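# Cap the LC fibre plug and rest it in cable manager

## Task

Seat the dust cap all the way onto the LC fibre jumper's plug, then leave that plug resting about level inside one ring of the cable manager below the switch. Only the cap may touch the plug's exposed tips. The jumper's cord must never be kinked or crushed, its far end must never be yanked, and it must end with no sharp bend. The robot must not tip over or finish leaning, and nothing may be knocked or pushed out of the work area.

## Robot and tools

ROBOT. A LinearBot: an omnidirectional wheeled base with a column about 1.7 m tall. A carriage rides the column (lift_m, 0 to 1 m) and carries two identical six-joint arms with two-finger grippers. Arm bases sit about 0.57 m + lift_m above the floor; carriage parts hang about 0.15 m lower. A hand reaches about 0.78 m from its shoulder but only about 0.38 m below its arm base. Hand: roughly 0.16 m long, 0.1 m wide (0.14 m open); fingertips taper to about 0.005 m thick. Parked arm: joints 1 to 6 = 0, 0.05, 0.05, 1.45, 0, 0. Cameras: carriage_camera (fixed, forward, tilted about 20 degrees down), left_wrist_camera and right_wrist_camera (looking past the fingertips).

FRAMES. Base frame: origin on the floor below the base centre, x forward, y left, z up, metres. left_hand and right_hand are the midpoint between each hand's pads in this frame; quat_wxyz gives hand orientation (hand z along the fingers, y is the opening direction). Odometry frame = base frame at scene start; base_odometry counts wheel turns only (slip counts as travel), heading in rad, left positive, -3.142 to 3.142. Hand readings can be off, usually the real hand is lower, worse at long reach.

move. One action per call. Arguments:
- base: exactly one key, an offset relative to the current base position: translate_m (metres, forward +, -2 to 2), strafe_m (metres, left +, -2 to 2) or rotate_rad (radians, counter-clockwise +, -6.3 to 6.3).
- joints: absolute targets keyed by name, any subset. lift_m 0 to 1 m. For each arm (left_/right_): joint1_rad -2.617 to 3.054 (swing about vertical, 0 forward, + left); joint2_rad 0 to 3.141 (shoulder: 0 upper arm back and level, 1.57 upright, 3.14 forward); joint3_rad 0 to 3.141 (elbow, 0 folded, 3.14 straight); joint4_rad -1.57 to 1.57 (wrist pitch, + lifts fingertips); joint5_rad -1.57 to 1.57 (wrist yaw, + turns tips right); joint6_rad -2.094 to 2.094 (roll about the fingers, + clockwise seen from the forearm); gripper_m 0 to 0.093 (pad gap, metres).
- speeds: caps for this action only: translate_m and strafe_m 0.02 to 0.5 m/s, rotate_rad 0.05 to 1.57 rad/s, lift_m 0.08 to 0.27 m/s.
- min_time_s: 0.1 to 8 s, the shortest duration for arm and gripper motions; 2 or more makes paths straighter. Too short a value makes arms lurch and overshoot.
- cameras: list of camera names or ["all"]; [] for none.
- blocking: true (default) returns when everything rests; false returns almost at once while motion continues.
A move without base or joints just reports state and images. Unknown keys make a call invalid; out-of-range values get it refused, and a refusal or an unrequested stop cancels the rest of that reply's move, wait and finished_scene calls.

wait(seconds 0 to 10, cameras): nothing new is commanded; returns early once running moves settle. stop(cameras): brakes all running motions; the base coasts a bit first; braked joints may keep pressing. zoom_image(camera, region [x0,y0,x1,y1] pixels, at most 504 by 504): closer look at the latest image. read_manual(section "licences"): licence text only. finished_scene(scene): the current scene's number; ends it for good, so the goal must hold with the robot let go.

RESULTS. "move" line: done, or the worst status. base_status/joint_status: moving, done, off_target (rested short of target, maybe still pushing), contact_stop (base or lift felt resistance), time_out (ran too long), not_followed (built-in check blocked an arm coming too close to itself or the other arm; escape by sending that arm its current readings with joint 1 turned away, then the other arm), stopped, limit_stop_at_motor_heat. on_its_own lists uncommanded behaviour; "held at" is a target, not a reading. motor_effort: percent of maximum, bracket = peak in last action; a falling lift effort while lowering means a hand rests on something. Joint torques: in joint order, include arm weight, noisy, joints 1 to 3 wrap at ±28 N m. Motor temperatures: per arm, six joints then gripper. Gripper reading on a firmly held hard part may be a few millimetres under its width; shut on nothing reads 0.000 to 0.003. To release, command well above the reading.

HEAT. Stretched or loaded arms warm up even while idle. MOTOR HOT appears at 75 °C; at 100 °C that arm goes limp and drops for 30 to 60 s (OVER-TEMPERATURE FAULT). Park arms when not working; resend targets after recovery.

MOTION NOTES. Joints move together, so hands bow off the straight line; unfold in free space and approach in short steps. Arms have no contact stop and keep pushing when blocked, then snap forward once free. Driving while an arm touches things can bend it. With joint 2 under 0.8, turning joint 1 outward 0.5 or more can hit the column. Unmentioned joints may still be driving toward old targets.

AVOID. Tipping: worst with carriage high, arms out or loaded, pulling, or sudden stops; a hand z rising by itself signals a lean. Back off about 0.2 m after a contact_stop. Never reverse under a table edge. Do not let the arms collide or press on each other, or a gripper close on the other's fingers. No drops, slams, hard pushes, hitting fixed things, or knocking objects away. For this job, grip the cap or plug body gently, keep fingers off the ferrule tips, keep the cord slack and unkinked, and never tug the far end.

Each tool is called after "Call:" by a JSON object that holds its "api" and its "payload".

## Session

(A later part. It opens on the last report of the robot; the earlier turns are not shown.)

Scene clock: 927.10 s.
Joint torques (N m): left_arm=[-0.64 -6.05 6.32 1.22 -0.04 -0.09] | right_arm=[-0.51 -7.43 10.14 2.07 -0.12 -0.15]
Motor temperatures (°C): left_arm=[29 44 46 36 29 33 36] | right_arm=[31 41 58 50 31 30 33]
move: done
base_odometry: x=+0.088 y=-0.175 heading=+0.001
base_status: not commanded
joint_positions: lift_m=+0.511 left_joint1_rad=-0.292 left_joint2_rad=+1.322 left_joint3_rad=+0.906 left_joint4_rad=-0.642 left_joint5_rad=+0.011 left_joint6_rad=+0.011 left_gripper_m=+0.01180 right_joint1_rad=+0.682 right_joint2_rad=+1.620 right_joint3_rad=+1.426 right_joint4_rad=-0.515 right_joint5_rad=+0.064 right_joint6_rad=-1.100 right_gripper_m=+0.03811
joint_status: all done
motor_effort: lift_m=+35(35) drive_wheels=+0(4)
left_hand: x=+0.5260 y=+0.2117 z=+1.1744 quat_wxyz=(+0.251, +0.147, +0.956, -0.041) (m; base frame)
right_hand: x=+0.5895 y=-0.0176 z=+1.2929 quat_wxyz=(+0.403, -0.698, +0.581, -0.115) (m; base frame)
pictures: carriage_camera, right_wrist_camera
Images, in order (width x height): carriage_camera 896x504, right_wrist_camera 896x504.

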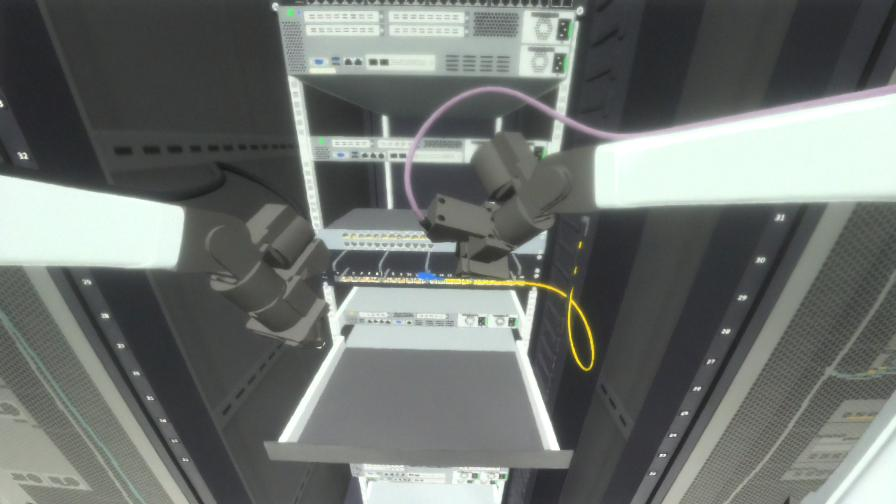

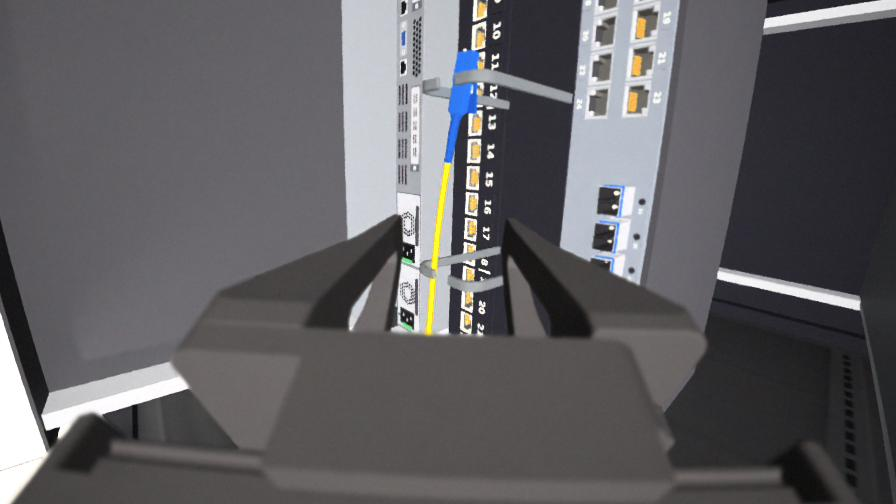

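Call:
{"api": "move", "payload": {"joints": {"right_joint1_rad":0.693,"right_joint2_rad":1.775,"right_joint3_rad":1.480,"right_joint4_rad":-0.396,"right_joint5_rad":0.074,"right_joint6_rad":-1.112}, "min_time_s": 1.0, "cameras": ["right_wrist_camera"]}}

Call:
{"api": "zoom_image", "payload": {"camera": "right_wrist_camera", "region": [380, 0, 530, 280]}}

Scene clock: 968.27 s.
Joint torques (N m): left_arm=[-0.64 -6.02 6.35 1.23 -0.04 -0.09] | right_arm=[0.54 -8.83 10.06 2.29 0.09 -0.16]
Motor temperatures (°C): left_arm=[29 44 46 36 29 33 36] | right_arm=[31 41 59 49 31 30 33]
move: done
base_odometry: x=+0.088 y=-0.175 heading=+0.001
base_status: not commanded
joint_positions: lift_m=+0.511 left_joint1_rad=-0.292 left_joint2_rad=+1.322 left_joint3_rad=+0.906 left_joint4_rad=-0.642 left_joint5_rad=+0.011 left_joint6_rad=+0.011 left_gripper_m=+0.01180 right_joint1_rad=+0.687 right_joint2_rad=+1.761 right_joint3_rad=+1.454 right_joint4_rad=-0.399 right_joint5_rad=+0.063 right_joint6_rad=-1.102 right_gripper_m=+0.03811
joint_status: all done
motor_effort: lift_m=+35(35) drive_wheels=-2(5)
left_hand: x=+0.5260 y=+0.2117 z=+1.1744 quat_wxyz=(+0.251, +0.147, +0.956, -0.041) (m; base frame)
right_hand: x=+0.6165 y=+0.0081 z=+1.2604 quat_wxyz=(+0.404, -0.699, +0.578, -0.114) (m; base frame)
pictures: right_wrist_camera
Images, in order (width x height): right_wrist_camera 896x504.

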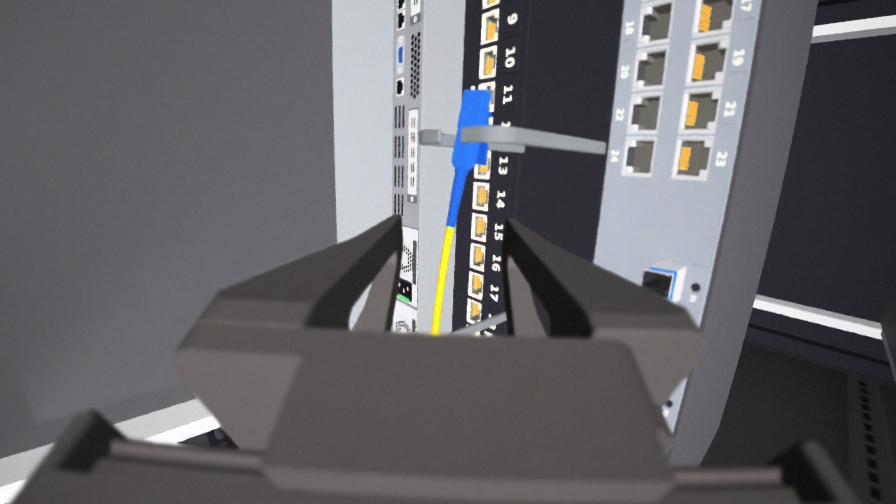

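Scaled by 1.800 from the camera's 896x504 image, which has a finer 1280x720 frame.

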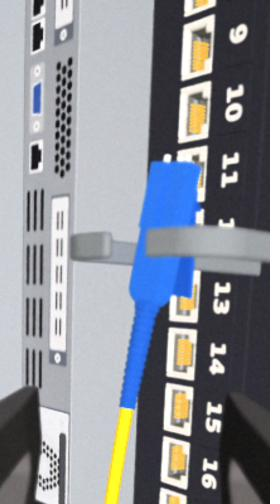

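Call:
{"api": "move", "payload": {"joints": {"right_joint1_rad":0.680,"right_joint2_rad":1.857,"right_joint3_rad":1.514,"right_joint4_rad":-0.343,"right_joint5_rad":0.075,"right_joint6_rad":-1.112}, "min_time_s": 1.0, "cameras": ["right_wrist_camera"]}}

Call:
{"api": "zoom_image", "payload": {"camera": "right_wrist_camera", "region": [370, 100, 540, 340]}}

Scene clock: 991.80 s.
Joint torques (N m): left_arm=[-0.61 -6.02 6.32 1.22 -0.04 -0.08] | right_arm=[-0.75 -9.46 10.06 2.29 0.09 -0.16]
Motor temperatures (°C): left_arm=[29 44 46 36 29 33 36] | right_arm=[31 41 59 51 31 30 33]
move: done
base_odometry: x=+0.088 y=-0.175 heading=+0.001
base_status: not commanded
joint_positions: lift_m=+0.511 left_joint1_rad=-0.292 left_joint2_rad=+1.322 left_joint3_rad=+0.906 left_joint4_rad=-0.642 left_joint5_rad=+0.011 left_joint6_rad=+0.011 left_gripper_m=+0.01180 right_joint1_rad=+0.687 right_joint2_rad=+1.841 right_joint3_rad=+1.488 right_joint4_rad=-0.345 right_joint5_rad=+0.065 right_joint6_rad=-1.102 right_gripper_m=+0.03811
joint_status: all done
motor_effort: lift_m=+35(35) drive_wheels=-1(4)
left_hand: x=+0.5260 y=+0.2117 z=+1.1744 quat_wxyz=(+0.251, +0.147, +0.956, -0.041) (m; base frame)
right_hand: x=+0.6327 y=+0.0209 z=+1.2454 quat_wxyz=(+0.407, -0.698, +0.578, -0.116) (m; base frame)
pictures: right_wrist_camera
Images, in order (width x height): right_wrist_camera 896x504.

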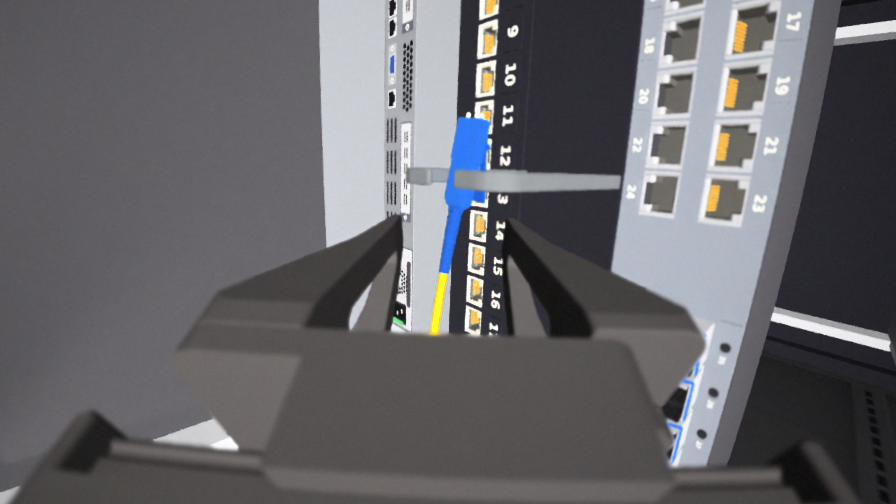

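Scaled by 2.100 from the camera's 896x504 image, which has a finer 1280x720 frame.

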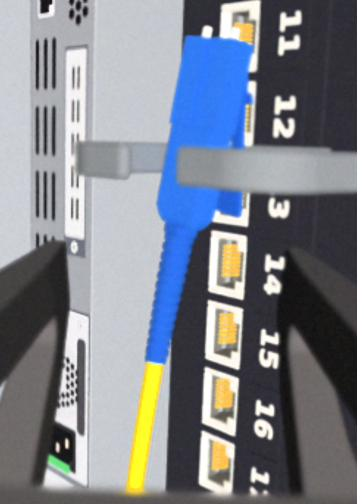

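Call:
{"api": "move", "payload": {"joints": {"right_joint1_rad":0.699,"right_joint2_rad":1.865,"right_joint3_rad":1.524,"right_joint4_rad":-0.346,"right_joint5_rad":0.082,"right_joint6_rad":-1.112}, "min_time_s": 0.6, "cameras": []}}

Call:
{"api": "move", "payload": {"joints": {"right_gripper_m":0.010}, "min_time_s": 1.5, "cameras": ["right_wrist_camera"]}}

Call:
{"api": "zoom_image", "payload": {"camera": "right_wrist_camera", "region": [370, 100, 540, 340]}}

Scene clock: 1016.37 s.
Joint torques (N m): left_arm=[-0.62 -6.02 6.32 1.23 -0.04 -0.09] | right_arm=[0.49 -9.46 10.1 2.28 0.1 -0.16]
Motor temperatures (°C): left_arm=[29 44 46 36 29 33 36] | right_arm=[31 42 60 49 31 30 33]
move: done
base_odometry: x=+0.088 y=-0.175 heading=+0.001
base_status: not commanded
joint_positions: lift_m=+0.511 left_joint1_rad=-0.292 left_joint2_rad=+1.322 left_joint3_rad=+0.906 left_joint4_rad=-0.642 left_joint5_rad=+0.011 left_joint6_rad=+0.011 left_gripper_m=+0.01180 right_joint1_rad=+0.694 right_joint2_rad=+1.848 right_joint3_rad=+1.498 right_joint4_rad=-0.345 right_joint5_rad=+0.071 right_joint6_rad=-1.102 right_gripper_m=+0.03811
joint_status: all done
motor_effort: lift_m=+35(35) drive_wheels=+0(4)
left_hand: x=+0.5260 y=+0.2117 z=+1.1744 quat_wxyz=(+0.251, +0.147, +0.956, -0.041) (m; base frame)
right_hand: x=+0.6330 y=+0.0245 z=+1.2460 quat_wxyz=(+0.408, -0.698, +0.576, -0.117) (m; base frame)
pictures: none
No camera images: "cameras" was empty.

Scene clock: 1018.17 s.
Joint torques (N m): left_arm=[-0.62 -6.02 6.35 1.22 -0.03 -0.09] | right_arm=[0.47 -9.47 10.09 2.27 0.08 -0.16]
Motor temperatures (°C): left_arm=[29 44 46 36 29 33 36] | right_arm=[31 42 60 49 31 30 33]
move: done
base_odometry: x=+0.088 y=-0.175 heading=+0.001
base_status: not commanded
joint_positions: lift_m=+0.511 left_joint1_rad=-0.292 left_joint2_rad=+1.322 left_joint3_rad=+0.906 left_joint4_rad=-0.642 left_joint5_rad=+0.011 left_joint6_rad=+0.011 left_gripper_m=+0.01180 right_joint1_rad=+0.694 right_joint2_rad=+1.848 right_joint3_rad=+1.498 right_joint4_rad=-0.344 right_joint5_rad=+0.072 right_joint6_rad=-1.102 right_gripper_m=+0.01014
joint_status: all done
motor_effort: lift_m=+35(35) drive_wheels=+3(4)
left_hand: x=+0.5260 y=+0.2117 z=+1.1744 quat_wxyz=(+0.251, +0.147, +0.956, -0.041) (m; base frame)
right_hand: x=+0.6332 y=+0.0244 z=+1.2463 quat_wxyz=(+0.409, -0.698, +0.576, -0.118) (m; base frame)
pictures: right_wrist_camera
Images, in order (width x height): right_wrist_camera 896x504.

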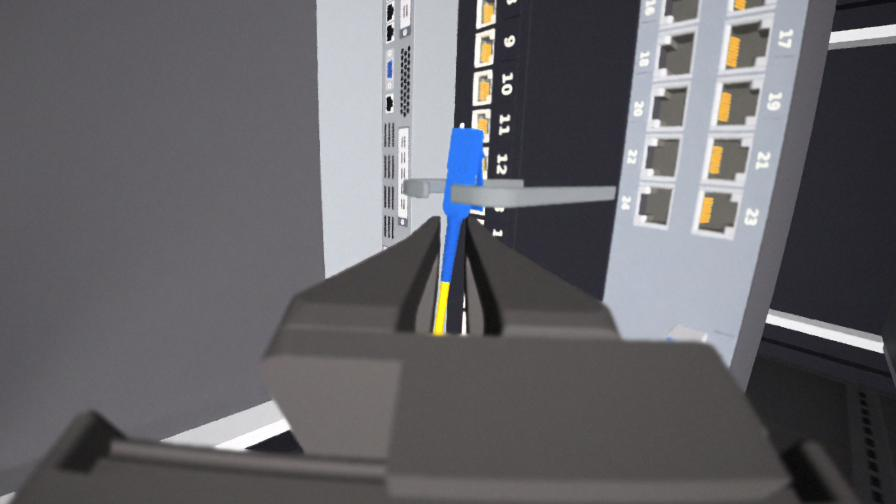

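Scaled by 2.100 from the camera's 896x504 image, which has a finer 1280x720 frame.

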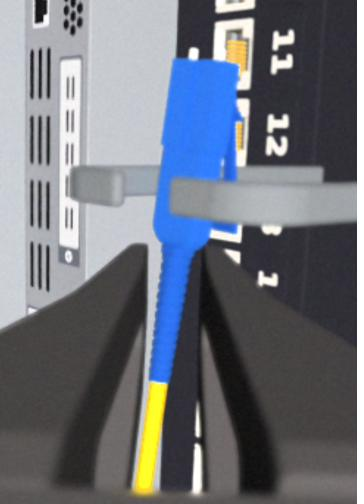

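Call:
{"api": "move", "payload": {"joints": {"right_joint6_rad":-0.942,"right_gripper_m":0.018}, "min_time_s": 0.6, "cameras": ["right_wrist_camera"]}}

Call:
{"api": "zoom_image", "payload": {"camera": "right_wrist_camera", "region": [370, 100, 540, 340]}}

Scene clock: 1028.93 s.
Joint torques (N m): left_arm=[-0.61 -6.04 6.35 1.22 -0.04 -0.09] | right_arm=[0.46 -9.46 10.1 2.28 0.09 0.05]
Motor temperatures (°C): left_arm=[29 44 46 36 29 33 36] | right_arm=[31 44 59 49 31 30 33]
move: done
base_odometry: x=+0.088 y=-0.175 heading=+0.001
base_status: not commanded
joint_positions: lift_m=+0.511 left_joint1_rad=-0.292 left_joint2_rad=+1.322 left_joint3_rad=+0.906 left_joint4_rad=-0.642 left_joint5_rad=+0.011 left_joint6_rad=+0.011 left_gripper_m=+0.01180 right_joint1_rad=+0.694 right_joint2_rad=+1.848 right_joint3_rad=+1.498 right_joint4_rad=-0.344 right_joint5_rad=+0.072 right_joint6_rad=-0.953 right_gripper_m=+0.01786
joint_status: all done
motor_effort: lift_m=+35(35) drive_wheels=-1(4)
left_hand: x=+0.5260 y=+0.2117 z=+1.1744 quat_wxyz=(+0.251, +0.147, +0.956, -0.041) (m; base frame)
right_hand: x=+0.6332 y=+0.0244 z=+1.2463 quat_wxyz=(+0.416, -0.653, +0.626, -0.087) (m; base frame)
pictures: right_wrist_camera
Images, in order (width x height): right_wrist_camera 896x504.

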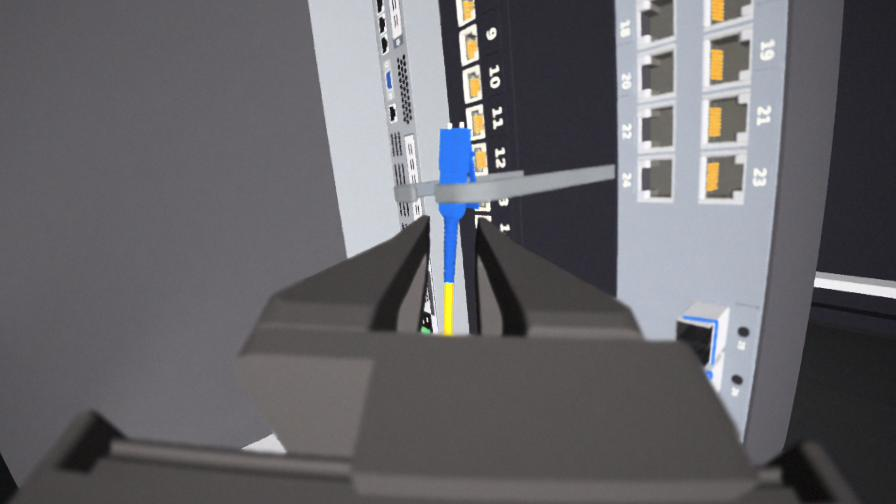

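Scaled by 2.100 from the camera's 896x504 image, which has a finer 1280x720 frame.

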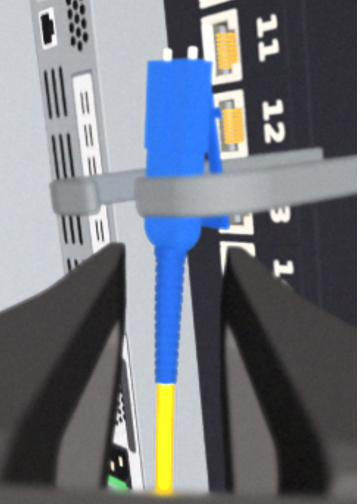

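Call:
{"api": "move", "payload": {"joints": {"right_gripper_m":0.0}, "min_time_s": 1.5, "cameras": ["right_wrist_camera"]}}

Call:
{"api": "zoom_image", "payload": {"camera": "right_wrist_camera", "region": [370, 100, 540, 340]}}

Scene clock: 1036.43 s.
Joint torques (N m): left_arm=[-0.62 -6.04 6.35 1.23 -0.04 -0.09] | right_arm=[0.49 -9.5 10.1 2.27 0.09 0.06]
Motor temperatures (°C): left_arm=[29 44 46 36 29 33 36] | right_arm=[31 44 58 48 31 30 33]
move: off_target
base_odometry: x=+0.088 y=-0.175 heading=+0.001
base_status: not commanded
joint_positions: lift_m=+0.511 left_joint1_rad=-0.292 left_joint2_rad=+1.322 left_joint3_rad=+0.906 left_joint4_rad=-0.642 left_joint5_rad=+0.011 left_joint6_rad=+0.011 left_gripper_m=+0.01180 right_joint1_rad=+0.694 right_joint2_rad=+1.848 right_joint3_rad=+1.498 right_joint4_rad=-0.343 right_joint5_rad=+0.072 right_joint6_rad=-0.951 right_gripper_m=+0.00472
joint_status: right_gripper_m off_target (ended at +0.00475, target +0.00000)
motor_effort: lift_m=+35(35) drive_wheels=-2(5)
left_hand: x=+0.5260 y=+0.2117 z=+1.1744 quat_wxyz=(+0.251, +0.147, +0.956, -0.041) (m; base frame)
right_hand: x=+0.6334 y=+0.0245 z=+1.2465 quat_wxyz=(+0.417, -0.653, +0.627, -0.087) (m; base frame)
pictures: right_wrist_camera
Images, in order (width x height): right_wrist_camera 896x504.

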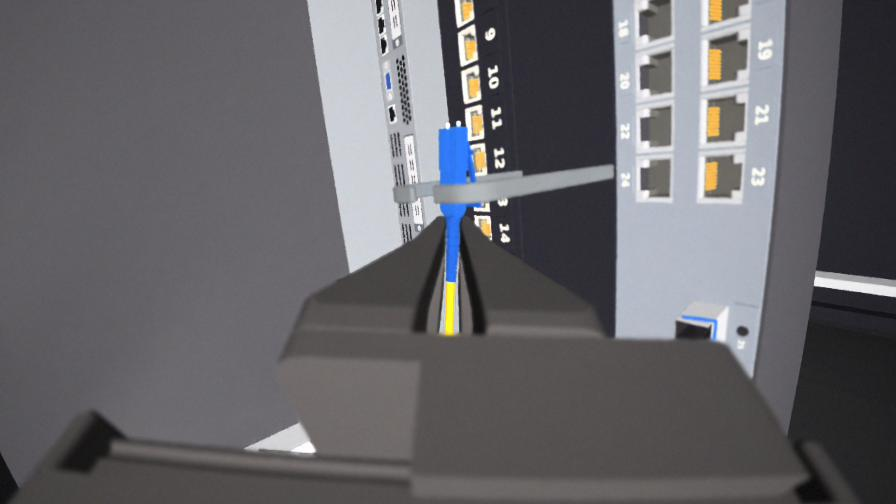

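Scaled by 2.100 from the camera's 896x504 image, which has a finer 1280x720 frame.

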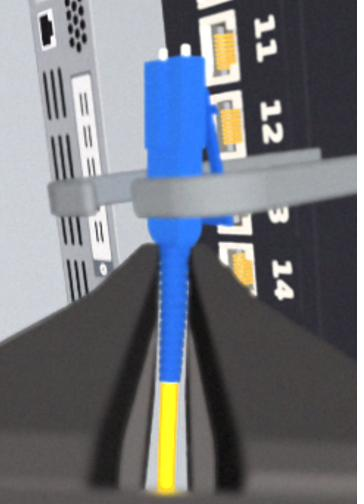

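Call:
{"api": "move", "payload": {"joints": {"left_joint1_rad":-0.335,"left_joint2_rad":1.322,"left_joint3_rad":0.322,"left_joint4_rad":0.947,"left_joint5_rad":0.292,"left_joint6_rad":1.68}, "min_time_s": 1.5, "cameras": ["left_wrist_camera", "right_wrist_camera", "carriage_camera"]}}

Scene clock: 1098.93 s.
Joint torques (N m): left_arm=[-0.59 -3.48 5.72 2.27 0.19 0.03] | right_arm=[0.47 -9.47 10.1 2.26 0.09 0.06]
Motor temperatures (°C): left_arm=[29 44 46 37 29 33 37] | right_arm=[31 46 58 47 31 30 34]
move: done
base_odometry: x=+0.088 y=-0.175 heading=+0.001
base_status: not commanded
joint_positions: lift_m=+0.511 left_joint1_rad=-0.327 left_joint2_rad=+1.320 left_joint3_rad=+0.337 left_joint4_rad=+0.928 left_joint5_rad=+0.279 left_joint6_rad=+1.668 left_gripper_m=+0.01180 right_joint1_rad=+0.694 right_joint2_rad=+1.848 right_joint3_rad=+1.498 right_joint4_rad=-0.342 right_joint5_rad=+0.073 right_joint6_rad=-0.951 right_gripper_m=+0.00472
joint_status: all done
motor_effort: lift_m=+35(35) drive_wheels=-1(4)
left_hand: x=+0.5610 y=+0.1392 z=+1.2504 quat_wxyz=(+0.596, +0.656, +0.310, +0.344) (m; base frame)
right_hand: x=+0.6334 y=+0.0245 z=+1.2465 quat_wxyz=(+0.417, -0.653, +0.627, -0.087) (m; base frame)
pictures: carriage_camera, left_wrist_camera, right_wrist_camera
Images, in order (width x height): carriage_camera 896x504, left_wrist_camera 896x504, right_wrist_camera 896x504.

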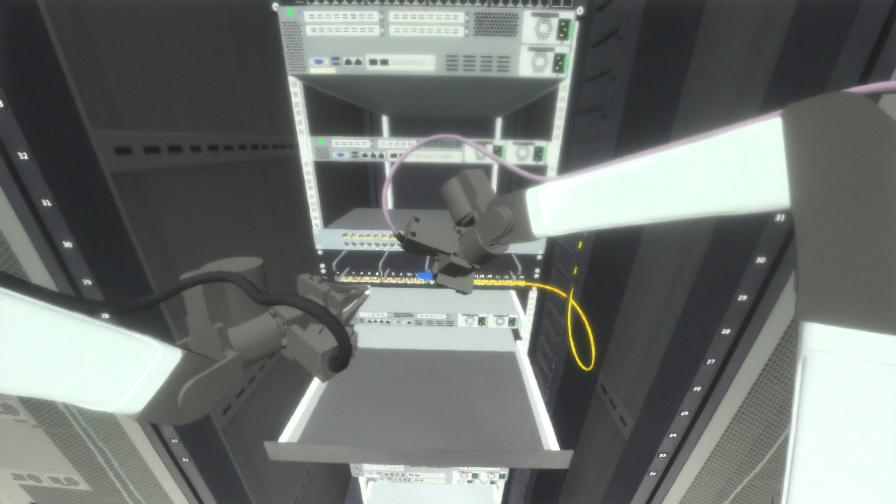

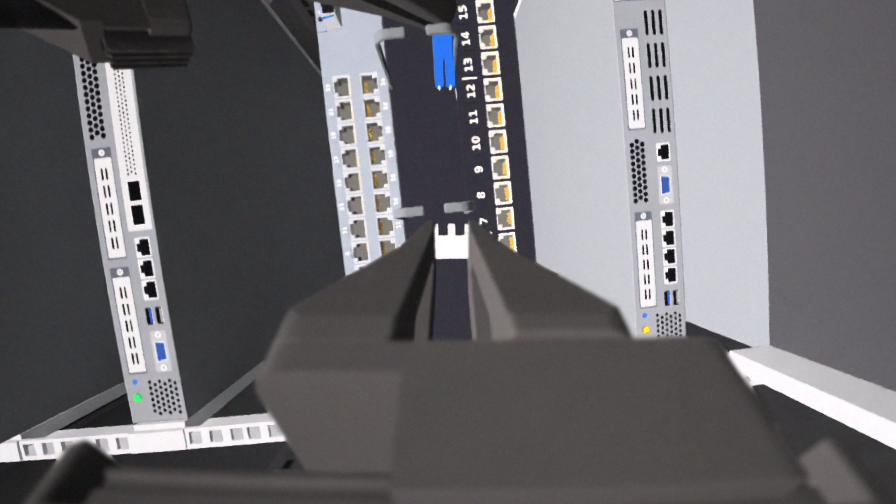

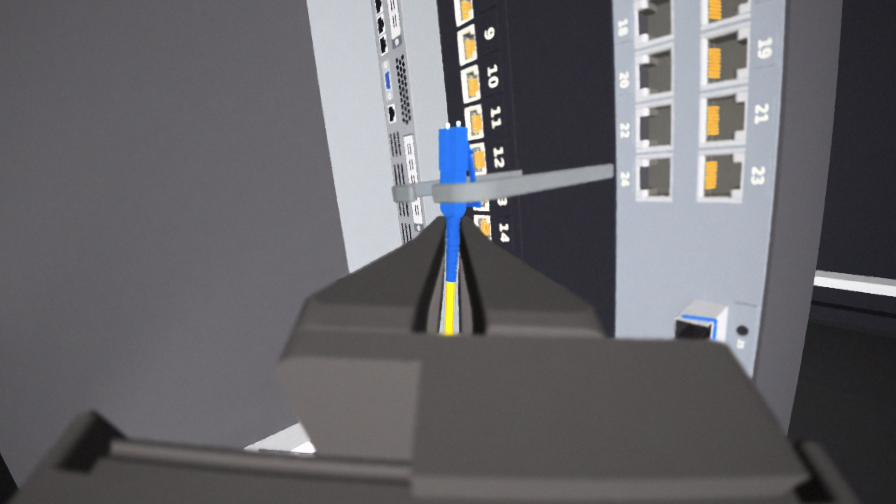

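Call:
{"api": "zoom_image", "payload": {"camera": "left_wrist_camera", "region": [390, 20, 510, 140]}}

Call:
{"api": "zoom_image", "payload": {"camera": "left_wrist_camera", "region": [390, 180, 510, 300]}}

Scaled by 4.200 from the camera's 896x504 image, which has a finer 1280x720 frame.

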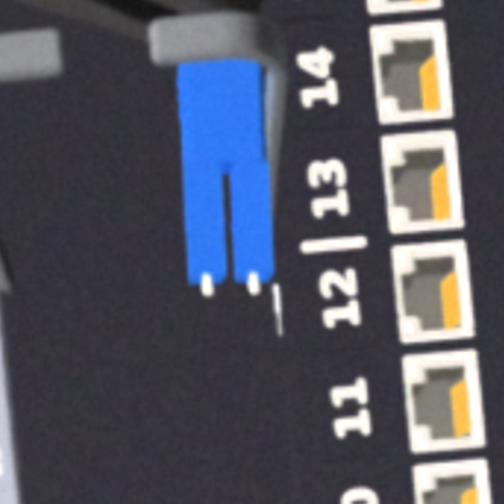

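Scaled by 4.200 from the camera's 896x504 image, which has a finer 1280x720 frame.

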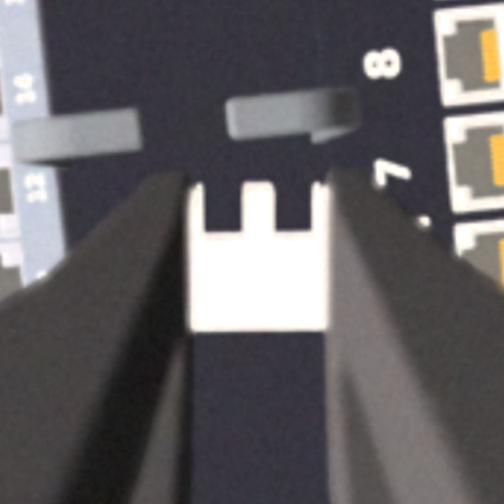

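Call:
{"api": "move", "payload": {"joints": {"left_joint1_rad":-0.4525,"left_joint2_rad":1.629,"left_joint3_rad":0.617,"left_joint4_rad":1.001,"left_joint5_rad":0.151,"left_joint6_rad":1.602}, "min_time_s": 1.3, "cameras": ["left_wrist_camera", "right_wrist_camera", "carriage_camera"]}}

Call:
{"api": "zoom_image", "payload": {"camera": "left_wrist_camera", "region": [390, 80, 510, 200]}}

Call:
{"api": "zoom_image", "payload": {"camera": "left_wrist_camera", "region": [390, 180, 510, 300]}}

Scene clock: 1151.87 s.
Joint torques (N m): left_arm=[-0.61 -5.04 9.72 2.31 -0.06 -0.17] | right_arm=[0.5 -9.47 10.11 2.26 0.08 0.06]
Motor temperatures (°C): left_arm=[29 41 46 42 29 33 37] | right_arm=[31 47 59 47 31 30 35]
move: done
base_odometry: x=+0.088 y=-0.175 heading=+0.001
base_status: not commanded
joint_positions: lift_m=+0.511 left_joint1_rad=-0.444 left_joint2_rad=+1.618 left_joint3_rad=+0.584 left_joint4_rad=+0.983 left_joint5_rad=+0.165 left_joint6_rad=+1.613 left_gripper_m=+0.01180 right_joint1_rad=+0.694 right_joint2_rad=+1.848 right_joint3_rad=+1.498 right_joint4_rad=-0.342 right_joint5_rad=+0.073 right_joint6_rad=-0.951 right_gripper_m=+0.00472
joint_status: all done
motor_effort: lift_m=+35(35) drive_wheels=+0(4)
left_hand: x=+0.6135 y=+0.0858 z=+1.2499 quat_wxyz=(+0.605, +0.648, +0.324, +0.329) (m; base frame)
right_hand: x=+0.6335 y=+0.0245 z=+1.2466 quat_wxyz=(+0.417, -0.652, +0.627, -0.087) (m; base frame)
pictures: carriage_camera, left_wrist_camera, right_wrist_camera
Images, in order (width x height): carriage_camera 896x504, left_wrist_camera 896x504, right_wrist_camera 896x504.

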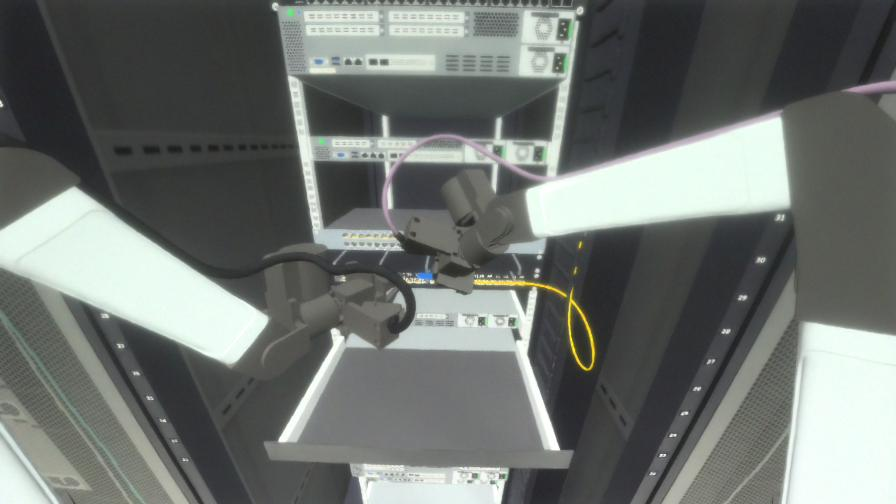

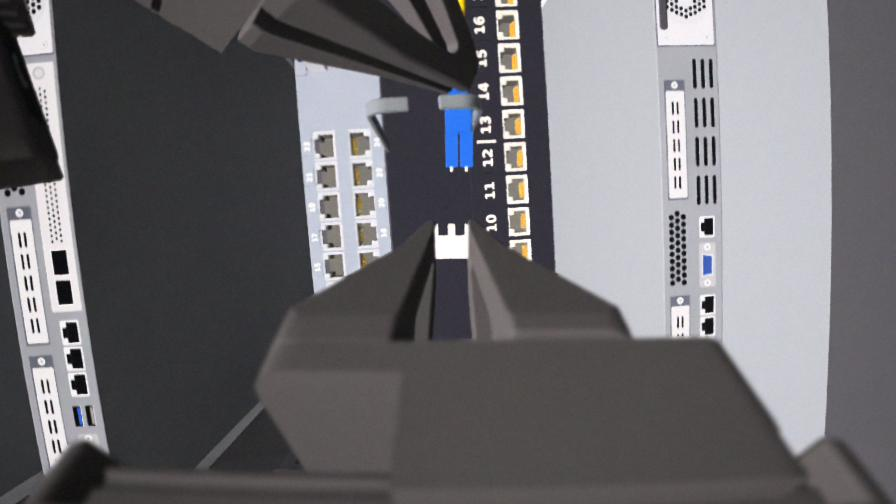

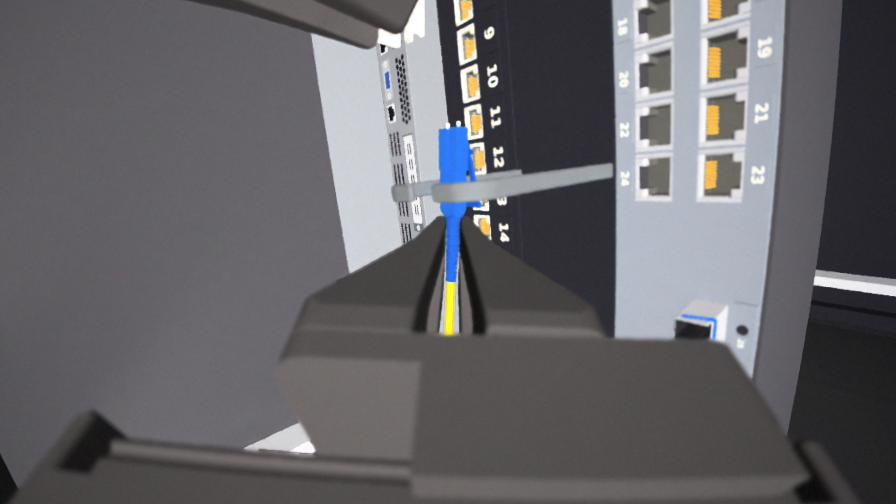

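Scaled by 4.200 from the camera's 896x504 image, which has a finer 1280x720 frame.

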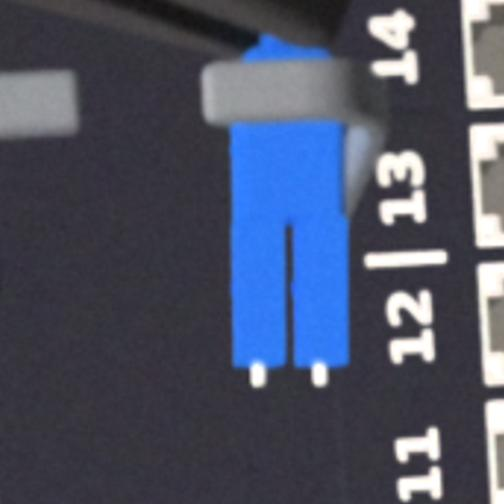

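Scaled by 4.200 from the camera's 896x504 image, which has a finer 1280x720 frame.

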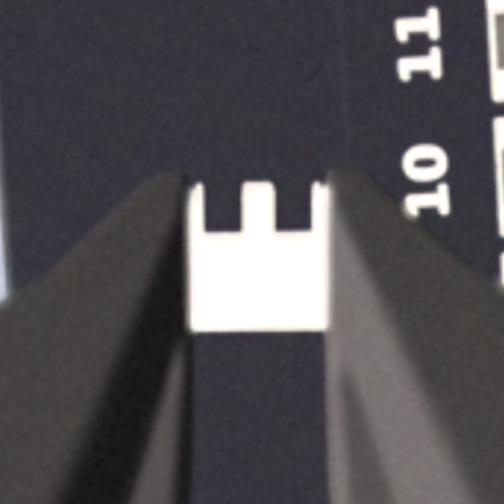

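Call:
{"api": "move", "payload": {"joints": {"left_joint1_rad":-0.454,"left_joint2_rad":1.721,"left_joint3_rad":0.698,"left_joint4_rad":1.010,"left_joint5_rad":0.151,"left_joint6_rad":1.602}, "min_time_s": 1.2, "cameras": ["left_wrist_camera", "right_wrist_camera"]}}

Call:
{"api": "zoom_image", "payload": {"camera": "left_wrist_camera", "region": [390, 150, 510, 270]}}

Call:
{"api": "zoom_image", "payload": {"camera": "right_wrist_camera", "region": [380, 20, 540, 180]}}

Scene clock: 1180.50 s.
Joint torques (N m): left_arm=[-0.75 -5.7 9.7 2.31 -0.04 -0.16] | right_arm=[0.47 -9.47 10.11 2.26 0.09 0.06]
Motor temperatures (°C): left_arm=[29 41 50 45 29 33 37] | right_arm=[31 47 59 47 31 30 35]
move: done
base_odometry: x=+0.088 y=-0.175 heading=+0.001
base_status: not commanded
joint_positions: lift_m=+0.511 left_joint1_rad=-0.444 left_joint2_rad=+1.709 left_joint3_rad=+0.665 left_joint4_rad=+0.992 left_joint5_rad=+0.163 left_joint6_rad=+1.613 left_gripper_m=+0.01180 right_joint1_rad=+0.694 right_joint2_rad=+1.848 right_joint3_rad=+1.498 right_joint4_rad=-0.342 right_joint5_rad=+0.073 right_joint6_rad=-0.951 right_gripper_m=+0.00472
joint_status: all done
motor_effort: lift_m=+35(35) drive_wheels=+0(4)
left_hand: x=+0.6337 y=+0.0765 z=+1.2458 quat_wxyz=(+0.605, +0.648, +0.325, +0.329) (m; base frame)
right_hand: x=+0.6335 y=+0.0245 z=+1.2466 quat_wxyz=(+0.417, -0.652, +0.627, -0.087) (m; base frame)
pictures: left_wrist_camera, right_wrist_camera
Images, in order (width x height): left_wrist_camera 896x504, right_wrist_camera 896x504.

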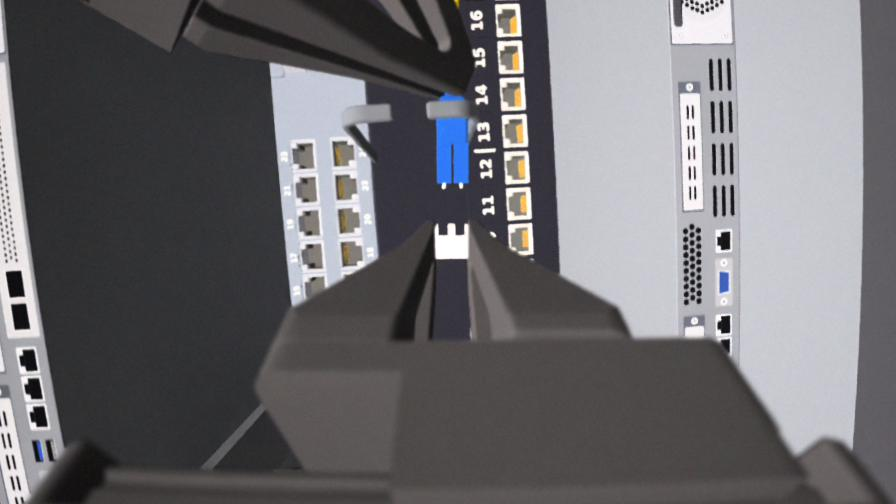

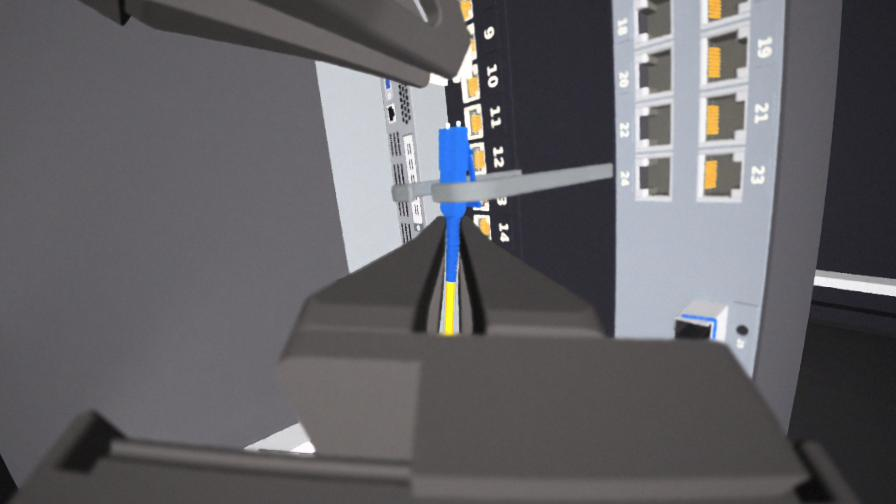

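Scaled by 4.200 from the camera's 896x504 image, which has a finer 1280x720 frame.

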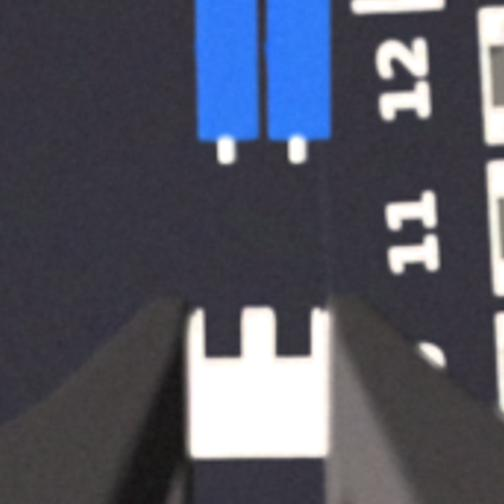

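Scaled by 3.150 from the camera's 896x504 image, which has a finer 1280x720 frame.

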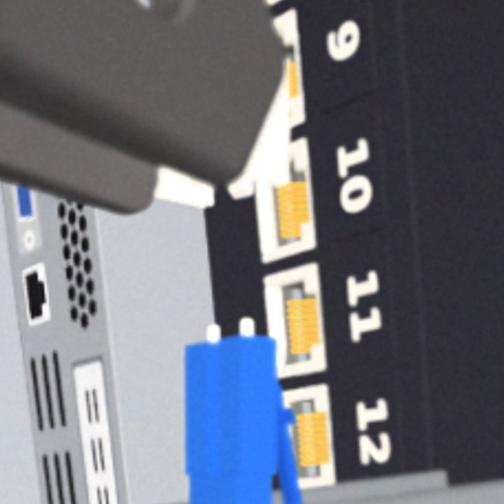

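Call:
{"api": "zoom_image", "payload": {"camera": "right_wrist_camera", "region": [410, 50, 490, 140]}}

Scaled by 5.600 from the camera's 896x504 image, which has a finer 1280x720 frame.

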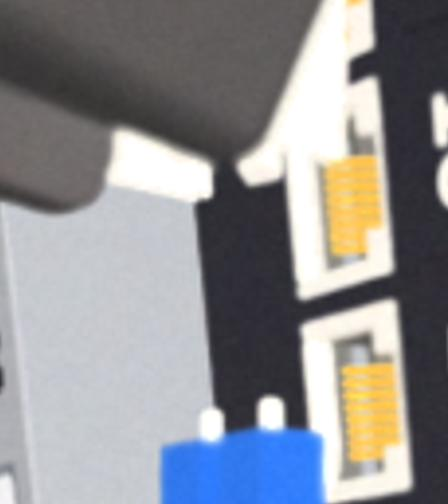

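Call:
{"api": "move", "payload": {"joints": {"left_joint1_rad":-0.4735,"left_joint2_rad":1.717,"left_joint3_rad":0.679,"left_joint4_rad":1.025,"left_joint5_rad":0.138,"left_joint6_rad":1.602}, "min_time_s": 0.8, "cameras": ["left_wrist_camera", "right_wrist_camera"]}}

Call:
{"api": "zoom_image", "payload": {"camera": "left_wrist_camera", "region": [390, 150, 510, 270]}}

Call:
{"api": "zoom_image", "payload": {"camera": "right_wrist_camera", "region": [410, 70, 490, 160]}}

Scene clock: 1230.40 s.
Joint torques (N m): left_arm=[-0.59 -6.05 7.99 2.29 -0.06 -0.17] | right_arm=[0.47 -9.47 10.11 2.26 0.08 0.06]
Motor temperatures (°C): left_arm=[29 43 52 44 29 33 37] | right_arm=[31 47 60 47 31 30 36]
move: done
base_odometry: x=+0.088 y=-0.175 heading=+0.001
base_status: not commanded
joint_positions: lift_m=+0.511 left_joint1_rad=-0.465 left_joint2_rad=+1.709 left_joint3_rad=+0.665 left_joint4_rad=+1.008 left_joint5_rad=+0.151 left_joint6_rad=+1.613 left_gripper_m=+0.01180 right_joint1_rad=+0.694 right_joint2_rad=+1.848 right_joint3_rad=+1.498 right_joint4_rad=-0.342 right_joint5_rad=+0.073 right_joint6_rad=-0.951 right_gripper_m=+0.00472
joint_status: all done
motor_effort: lift_m=+35(35) drive_wheels=+3(4)
left_hand: x=+0.6301 y=+0.0694 z=+1.2495 quat_wxyz=(+0.611, +0.645, +0.319, +0.330) (m; base frame)
right_hand: x=+0.6335 y=+0.0245 z=+1.2466 quat_wxyz=(+0.417, -0.652, +0.627, -0.087) (m; base frame)
pictures: left_wrist_camera, right_wrist_camera
Images, in order (width x height): left_wrist_camera 896x504, right_wrist_camera 896x504.

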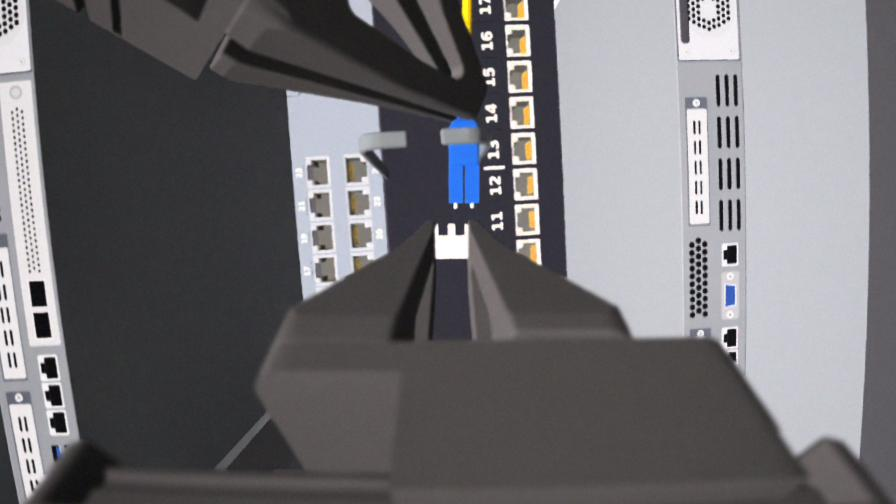

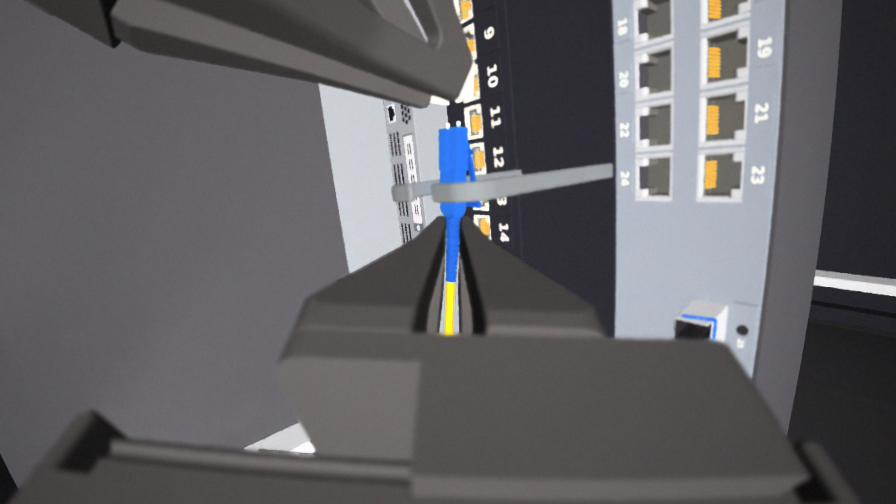

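Scaled by 4.200 from the camera's 896x504 image, which has a finer 1280x720 frame.

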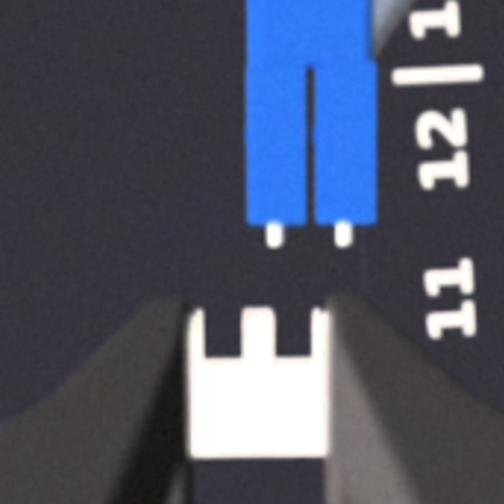

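Scaled by 5.600 from the camera's 896x504 image, which has a finer 1280x720 frame.

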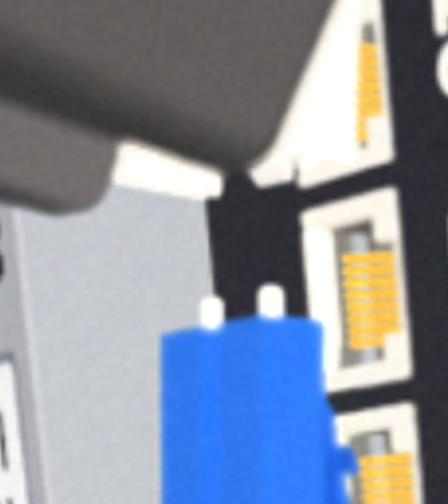

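Call:
{"api": "move", "payload": {"joints": {"left_joint1_rad":-0.481,"left_joint2_rad":1.744,"left_joint3_rad":0.712,"left_joint4_rad":1.025,"left_joint5_rad":0.126,"left_joint6_rad":1.602}, "min_time_s": 1.0, "cameras": ["left_wrist_camera", "right_wrist_camera"]}}

Call:
{"api": "zoom_image", "payload": {"camera": "left_wrist_camera", "region": [390, 150, 510, 270]}}

Call:
{"api": "zoom_image", "payload": {"camera": "right_wrist_camera", "region": [410, 70, 490, 160]}}

Scene clock: 1287.67 s.
Joint torques (N m): left_arm=[-0.58 -5.87 9.61 2.27 -0.05 -0.16] | right_arm=[0.47 -9.48 10.11 2.26 0.08 0.06]
Motor temperatures (°C): left_arm=[29 44 51 49 29 33 37] | right_arm=[31 48 60 47 31 30 36]
move: done
base_odometry: x=+0.088 y=-0.175 heading=+0.001
base_status: not commanded
joint_positions: lift_m=+0.511 left_joint1_rad=-0.472 left_joint2_rad=+1.732 left_joint3_rad=+0.680 left_joint4_rad=+1.010 left_joint5_rad=+0.139 left_joint6_rad=+1.613 left_gripper_m=+0.01180 right_joint1_rad=+0.694 right_joint2_rad=+1.848 right_joint3_rad=+1.498 right_joint4_rad=-0.342 right_joint5_rad=+0.073 right_joint6_rad=-0.951 right_gripper_m=+0.00472
joint_status: all done
motor_effort: lift_m=+35(35) drive_wheels=-3(7)
left_hand: x=+0.6335 y=+0.0661 z=+1.2458 quat_wxyz=(+0.608, +0.646, +0.321, +0.330) (m; base frame)
right_hand: x=+0.6335 y=+0.0245 z=+1.2466 quat_wxyz=(+0.417, -0.652, +0.627, -0.087) (m; base frame)
pictures: left_wrist_camera, right_wrist_camera
Images, in order (width x height): left_wrist_camera 896x504, right_wrist_camera 896x504.

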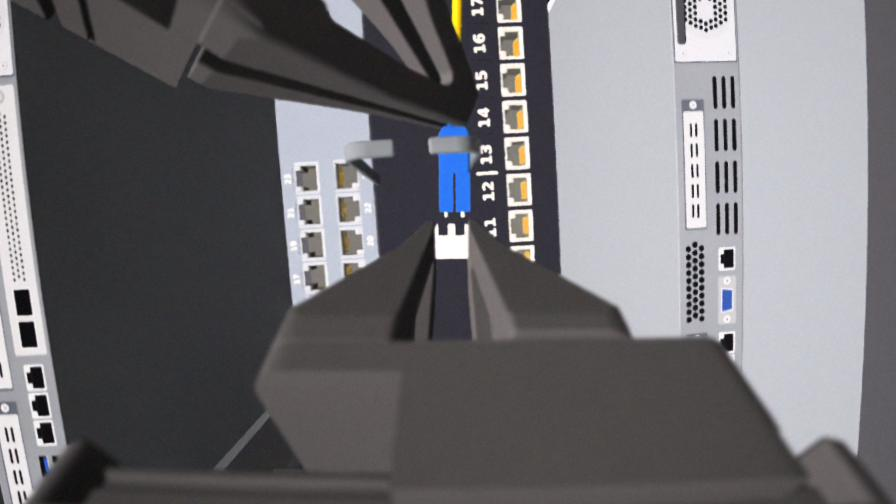

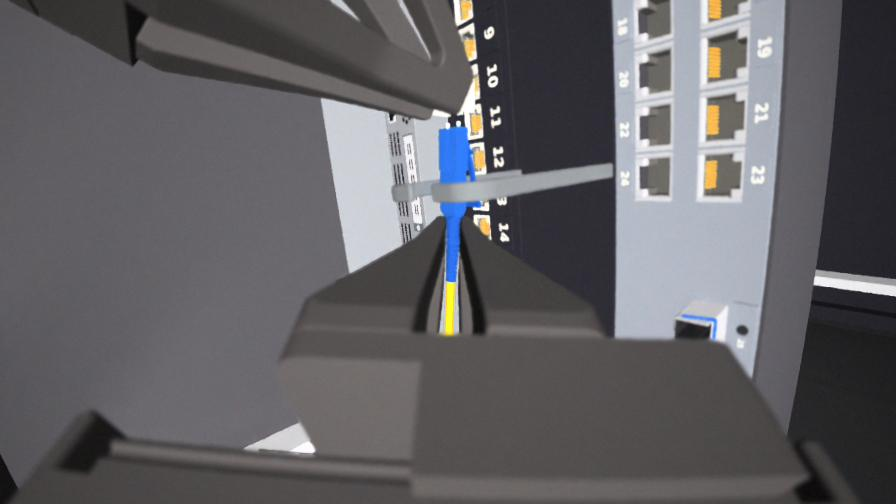

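Scaled by 4.200 from the camera's 896x504 image, which has a finer 1280x720 frame.

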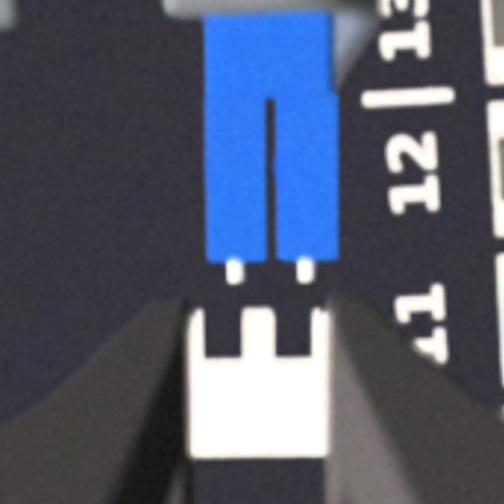

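Scaled by 5.600 from the camera's 896x504 image, which has a finer 1280x720 frame.

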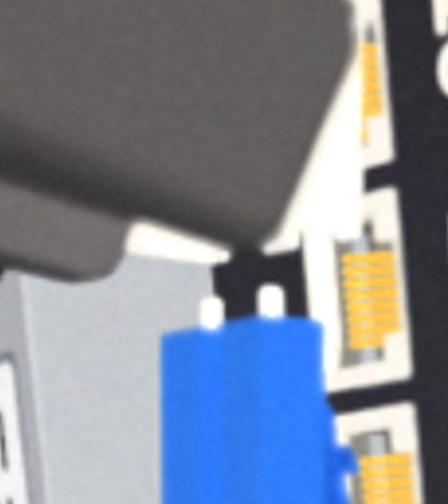

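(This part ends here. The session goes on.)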